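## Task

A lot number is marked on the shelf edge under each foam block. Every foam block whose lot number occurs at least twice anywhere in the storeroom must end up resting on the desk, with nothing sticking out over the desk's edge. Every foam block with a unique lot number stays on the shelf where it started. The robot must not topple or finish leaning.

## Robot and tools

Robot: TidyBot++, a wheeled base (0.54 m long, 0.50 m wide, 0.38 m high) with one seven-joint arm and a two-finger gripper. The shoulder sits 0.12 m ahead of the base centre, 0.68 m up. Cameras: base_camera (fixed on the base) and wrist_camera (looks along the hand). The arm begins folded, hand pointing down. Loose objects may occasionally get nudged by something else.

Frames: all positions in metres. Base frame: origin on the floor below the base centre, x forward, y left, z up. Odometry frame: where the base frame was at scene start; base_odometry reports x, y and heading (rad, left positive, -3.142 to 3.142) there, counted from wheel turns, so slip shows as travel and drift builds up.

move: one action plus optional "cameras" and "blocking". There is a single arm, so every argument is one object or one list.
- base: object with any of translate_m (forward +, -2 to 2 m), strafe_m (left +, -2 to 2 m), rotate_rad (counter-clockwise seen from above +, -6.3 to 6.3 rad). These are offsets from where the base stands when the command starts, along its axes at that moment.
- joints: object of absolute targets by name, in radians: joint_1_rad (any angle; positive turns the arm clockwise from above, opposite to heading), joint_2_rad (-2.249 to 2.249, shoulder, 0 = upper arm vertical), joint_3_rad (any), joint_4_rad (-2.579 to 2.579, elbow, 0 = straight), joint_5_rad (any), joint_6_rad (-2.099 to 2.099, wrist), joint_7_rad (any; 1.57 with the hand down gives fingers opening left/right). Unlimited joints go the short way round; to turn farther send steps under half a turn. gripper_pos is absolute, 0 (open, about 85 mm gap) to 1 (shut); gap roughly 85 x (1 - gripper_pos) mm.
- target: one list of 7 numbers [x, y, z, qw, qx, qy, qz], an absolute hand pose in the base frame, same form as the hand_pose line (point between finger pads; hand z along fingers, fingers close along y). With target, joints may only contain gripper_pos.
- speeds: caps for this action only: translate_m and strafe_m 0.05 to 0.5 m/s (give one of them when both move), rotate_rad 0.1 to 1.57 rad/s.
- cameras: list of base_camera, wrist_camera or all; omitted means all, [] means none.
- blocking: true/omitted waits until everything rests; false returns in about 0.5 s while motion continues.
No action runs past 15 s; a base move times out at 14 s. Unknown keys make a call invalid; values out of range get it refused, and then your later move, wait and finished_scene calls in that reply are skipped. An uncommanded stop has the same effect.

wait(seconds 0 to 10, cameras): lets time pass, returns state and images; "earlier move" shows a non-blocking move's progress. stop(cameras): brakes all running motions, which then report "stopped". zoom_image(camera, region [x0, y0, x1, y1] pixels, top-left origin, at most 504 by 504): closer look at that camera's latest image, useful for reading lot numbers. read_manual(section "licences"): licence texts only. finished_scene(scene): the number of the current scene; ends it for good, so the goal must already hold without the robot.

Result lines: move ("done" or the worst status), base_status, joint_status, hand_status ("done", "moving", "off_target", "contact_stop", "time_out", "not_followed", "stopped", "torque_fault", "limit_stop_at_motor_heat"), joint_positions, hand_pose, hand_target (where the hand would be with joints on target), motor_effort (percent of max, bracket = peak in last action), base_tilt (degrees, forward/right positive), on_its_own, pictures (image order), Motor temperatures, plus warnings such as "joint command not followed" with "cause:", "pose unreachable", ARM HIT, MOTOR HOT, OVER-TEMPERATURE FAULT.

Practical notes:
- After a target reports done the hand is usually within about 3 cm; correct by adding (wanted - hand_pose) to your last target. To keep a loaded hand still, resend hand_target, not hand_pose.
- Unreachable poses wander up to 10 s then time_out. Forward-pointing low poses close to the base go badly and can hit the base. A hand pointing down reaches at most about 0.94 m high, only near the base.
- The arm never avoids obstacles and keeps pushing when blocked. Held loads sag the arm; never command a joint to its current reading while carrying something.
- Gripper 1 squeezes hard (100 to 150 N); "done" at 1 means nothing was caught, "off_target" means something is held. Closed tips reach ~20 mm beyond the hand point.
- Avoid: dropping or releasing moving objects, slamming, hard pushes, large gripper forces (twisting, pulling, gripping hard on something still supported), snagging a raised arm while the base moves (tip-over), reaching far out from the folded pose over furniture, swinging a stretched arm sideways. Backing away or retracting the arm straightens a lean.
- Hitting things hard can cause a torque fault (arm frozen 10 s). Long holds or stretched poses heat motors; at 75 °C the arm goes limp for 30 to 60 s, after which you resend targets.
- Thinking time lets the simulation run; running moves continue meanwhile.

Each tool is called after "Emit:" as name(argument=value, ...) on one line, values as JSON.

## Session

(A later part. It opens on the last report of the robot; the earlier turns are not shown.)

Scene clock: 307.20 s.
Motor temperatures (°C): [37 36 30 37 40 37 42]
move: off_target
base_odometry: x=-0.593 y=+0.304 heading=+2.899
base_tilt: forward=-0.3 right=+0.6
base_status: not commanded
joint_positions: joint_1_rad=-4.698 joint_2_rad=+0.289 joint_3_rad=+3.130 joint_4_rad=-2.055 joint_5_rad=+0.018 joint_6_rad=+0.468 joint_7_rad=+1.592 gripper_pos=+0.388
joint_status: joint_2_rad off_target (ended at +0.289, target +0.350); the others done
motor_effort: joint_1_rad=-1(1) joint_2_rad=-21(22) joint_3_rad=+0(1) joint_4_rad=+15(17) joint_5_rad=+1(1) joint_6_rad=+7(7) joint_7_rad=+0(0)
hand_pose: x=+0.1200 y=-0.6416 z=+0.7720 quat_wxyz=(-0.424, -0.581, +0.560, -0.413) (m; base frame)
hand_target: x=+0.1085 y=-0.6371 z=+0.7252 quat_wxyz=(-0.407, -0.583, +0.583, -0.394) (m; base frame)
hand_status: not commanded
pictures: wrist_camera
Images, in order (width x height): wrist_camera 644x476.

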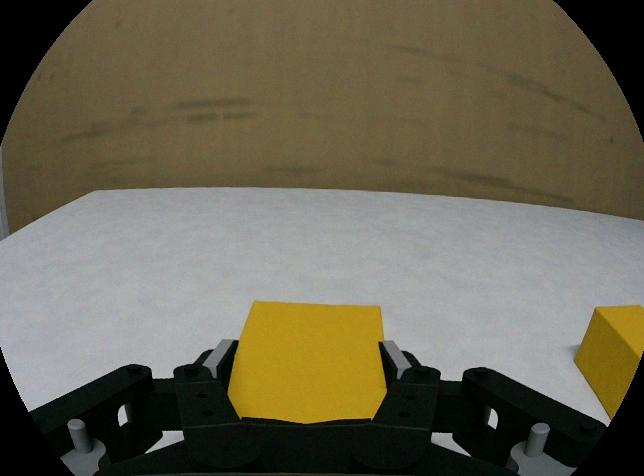

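Contact. Relieve and release.

Emit:
move(joints={"joint_2_rad":0.32,"joint_4_rad":-2.082,"joint_6_rad":0.5}, cameras=[])

Emit:
move(joints={"gripper_pos":0}, cameras=[])

Emit:
move(base={"strafe_m":0.5}, joints={"joint_2_rad":0.3}, cameras=["wrist_camera"])

Scene clock: 308.00 s.
Motor temperatures (°C): [37 36 30 37 40 37 42]
move: done
base_odometry: x=-0.593 y=+0.304 heading=+2.899
base_tilt: forward=-0.4 right=+0.6
base_status: not commanded
joint_positions: joint_1_rad=-4.698 joint_2_rad=+0.288 joint_3_rad=+3.130 joint_4_rad=-2.055 joint_5_rad=+0.018 joint_6_rad=+0.469 joint_7_rad=+1.592 gripper_pos=+0.388
joint_status: all done
motor_effort: joint_1_rad=+0(1) joint_2_rad=-23(25) joint_3_rad=+0(1) joint_4_rad=+16(17) joint_5_rad=+1(1) joint_6_rad=+7(8) joint_7_rad=+0(0)
hand_pose: x=+0.1200 y=-0.6417 z=+0.7727 quat_wxyz=(-0.424, -0.580, +0.559, -0.413) (m; base frame)
hand_target: x=+0.1085 y=-0.6384 z=+0.7478 quat_wxyz=(-0.418, -0.576, +0.575, -0.404) (m; base frame)
hand_status: not commanded
pictures: none
No camera images: "cameras" was empty.

Scene clock: 308.87 s.
Motor temperatures (°C): [37 36 30 37 40 37 42]
move: done
base_odometry: x=-0.593 y=+0.304 heading=+2.899
base_tilt: forward=-0.3 right=+0.6
base_status: not commanded
joint_positions: joint_1_rad=-4.697 joint_2_rad=+0.300 joint_3_rad=+3.130 joint_4_rad=-2.059 joint_5_rad=+0.018 joint_6_rad=+0.471 joint_7_rad=+1.592 gripper_pos=+0.000
joint_status: all done
motor_effort: joint_1_rad=+0(2) joint_2_rad=-28(28) joint_3_rad=+0(2) joint_4_rad=+17(18) joint_5_rad=+1(1) joint_6_rad=+8(9) joint_7_rad=+0(0)
hand_pose: x=+0.1195 y=-0.6415 z=+0.7637 quat_wxyz=(-0.420, -0.583, +0.562, -0.409) (m; base frame)
hand_target: x=+0.1085 y=-0.6384 z=+0.7478 quat_wxyz=(-0.418, -0.576, +0.575, -0.404) (m; base frame)
hand_status: not commanded
pictures: none
No camera images: "cameras" was empty.

Scene clock: 311.40 s.
Motor temperatures (°C): [37 36 30 37 40 37 42]
move: done
base_odometry: x=-0.713 y=-0.181 heading=+2.899
base_tilt: forward=-0.4 right=+0.6
base_status: done
joint_positions: joint_1_rad=-4.695 joint_2_rad=+0.290 joint_3_rad=+3.130 joint_4_rad=-2.063 joint_5_rad=+0.018 joint_6_rad=+0.471 joint_7_rad=+1.592 gripper_pos=+0.000
joint_status: all done
motor_effort: joint_1_rad=+0(2) joint_2_rad=-27(29) joint_3_rad=+0(1) joint_4_rad=+17(19) joint_5_rad=+0(1) joint_6_rad=+8(9) joint_7_rad=+0(1)
hand_pose: x=+0.1185 y=-0.6394 z=+0.7680 quat_wxyz=(-0.422, -0.581, +0.562, -0.410) (m; base frame)
hand_target: x=+0.1085 y=-0.6370 z=+0.7606 quat_wxyz=(-0.424, -0.572, +0.571, -0.409) (m; base frame)
hand_status: not commanded
pictures: wrist_camera
Images, in order (width x height): wrist_camera 644x476.

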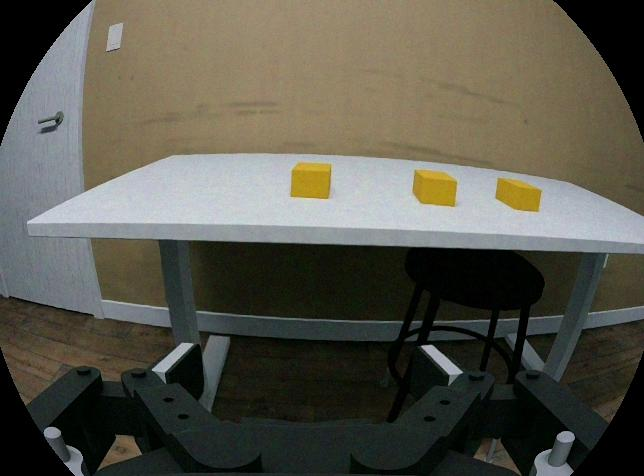

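All three sit flat on the desk.

Emit:
finished_scene(scene=2)

The scene is finished: the task was done.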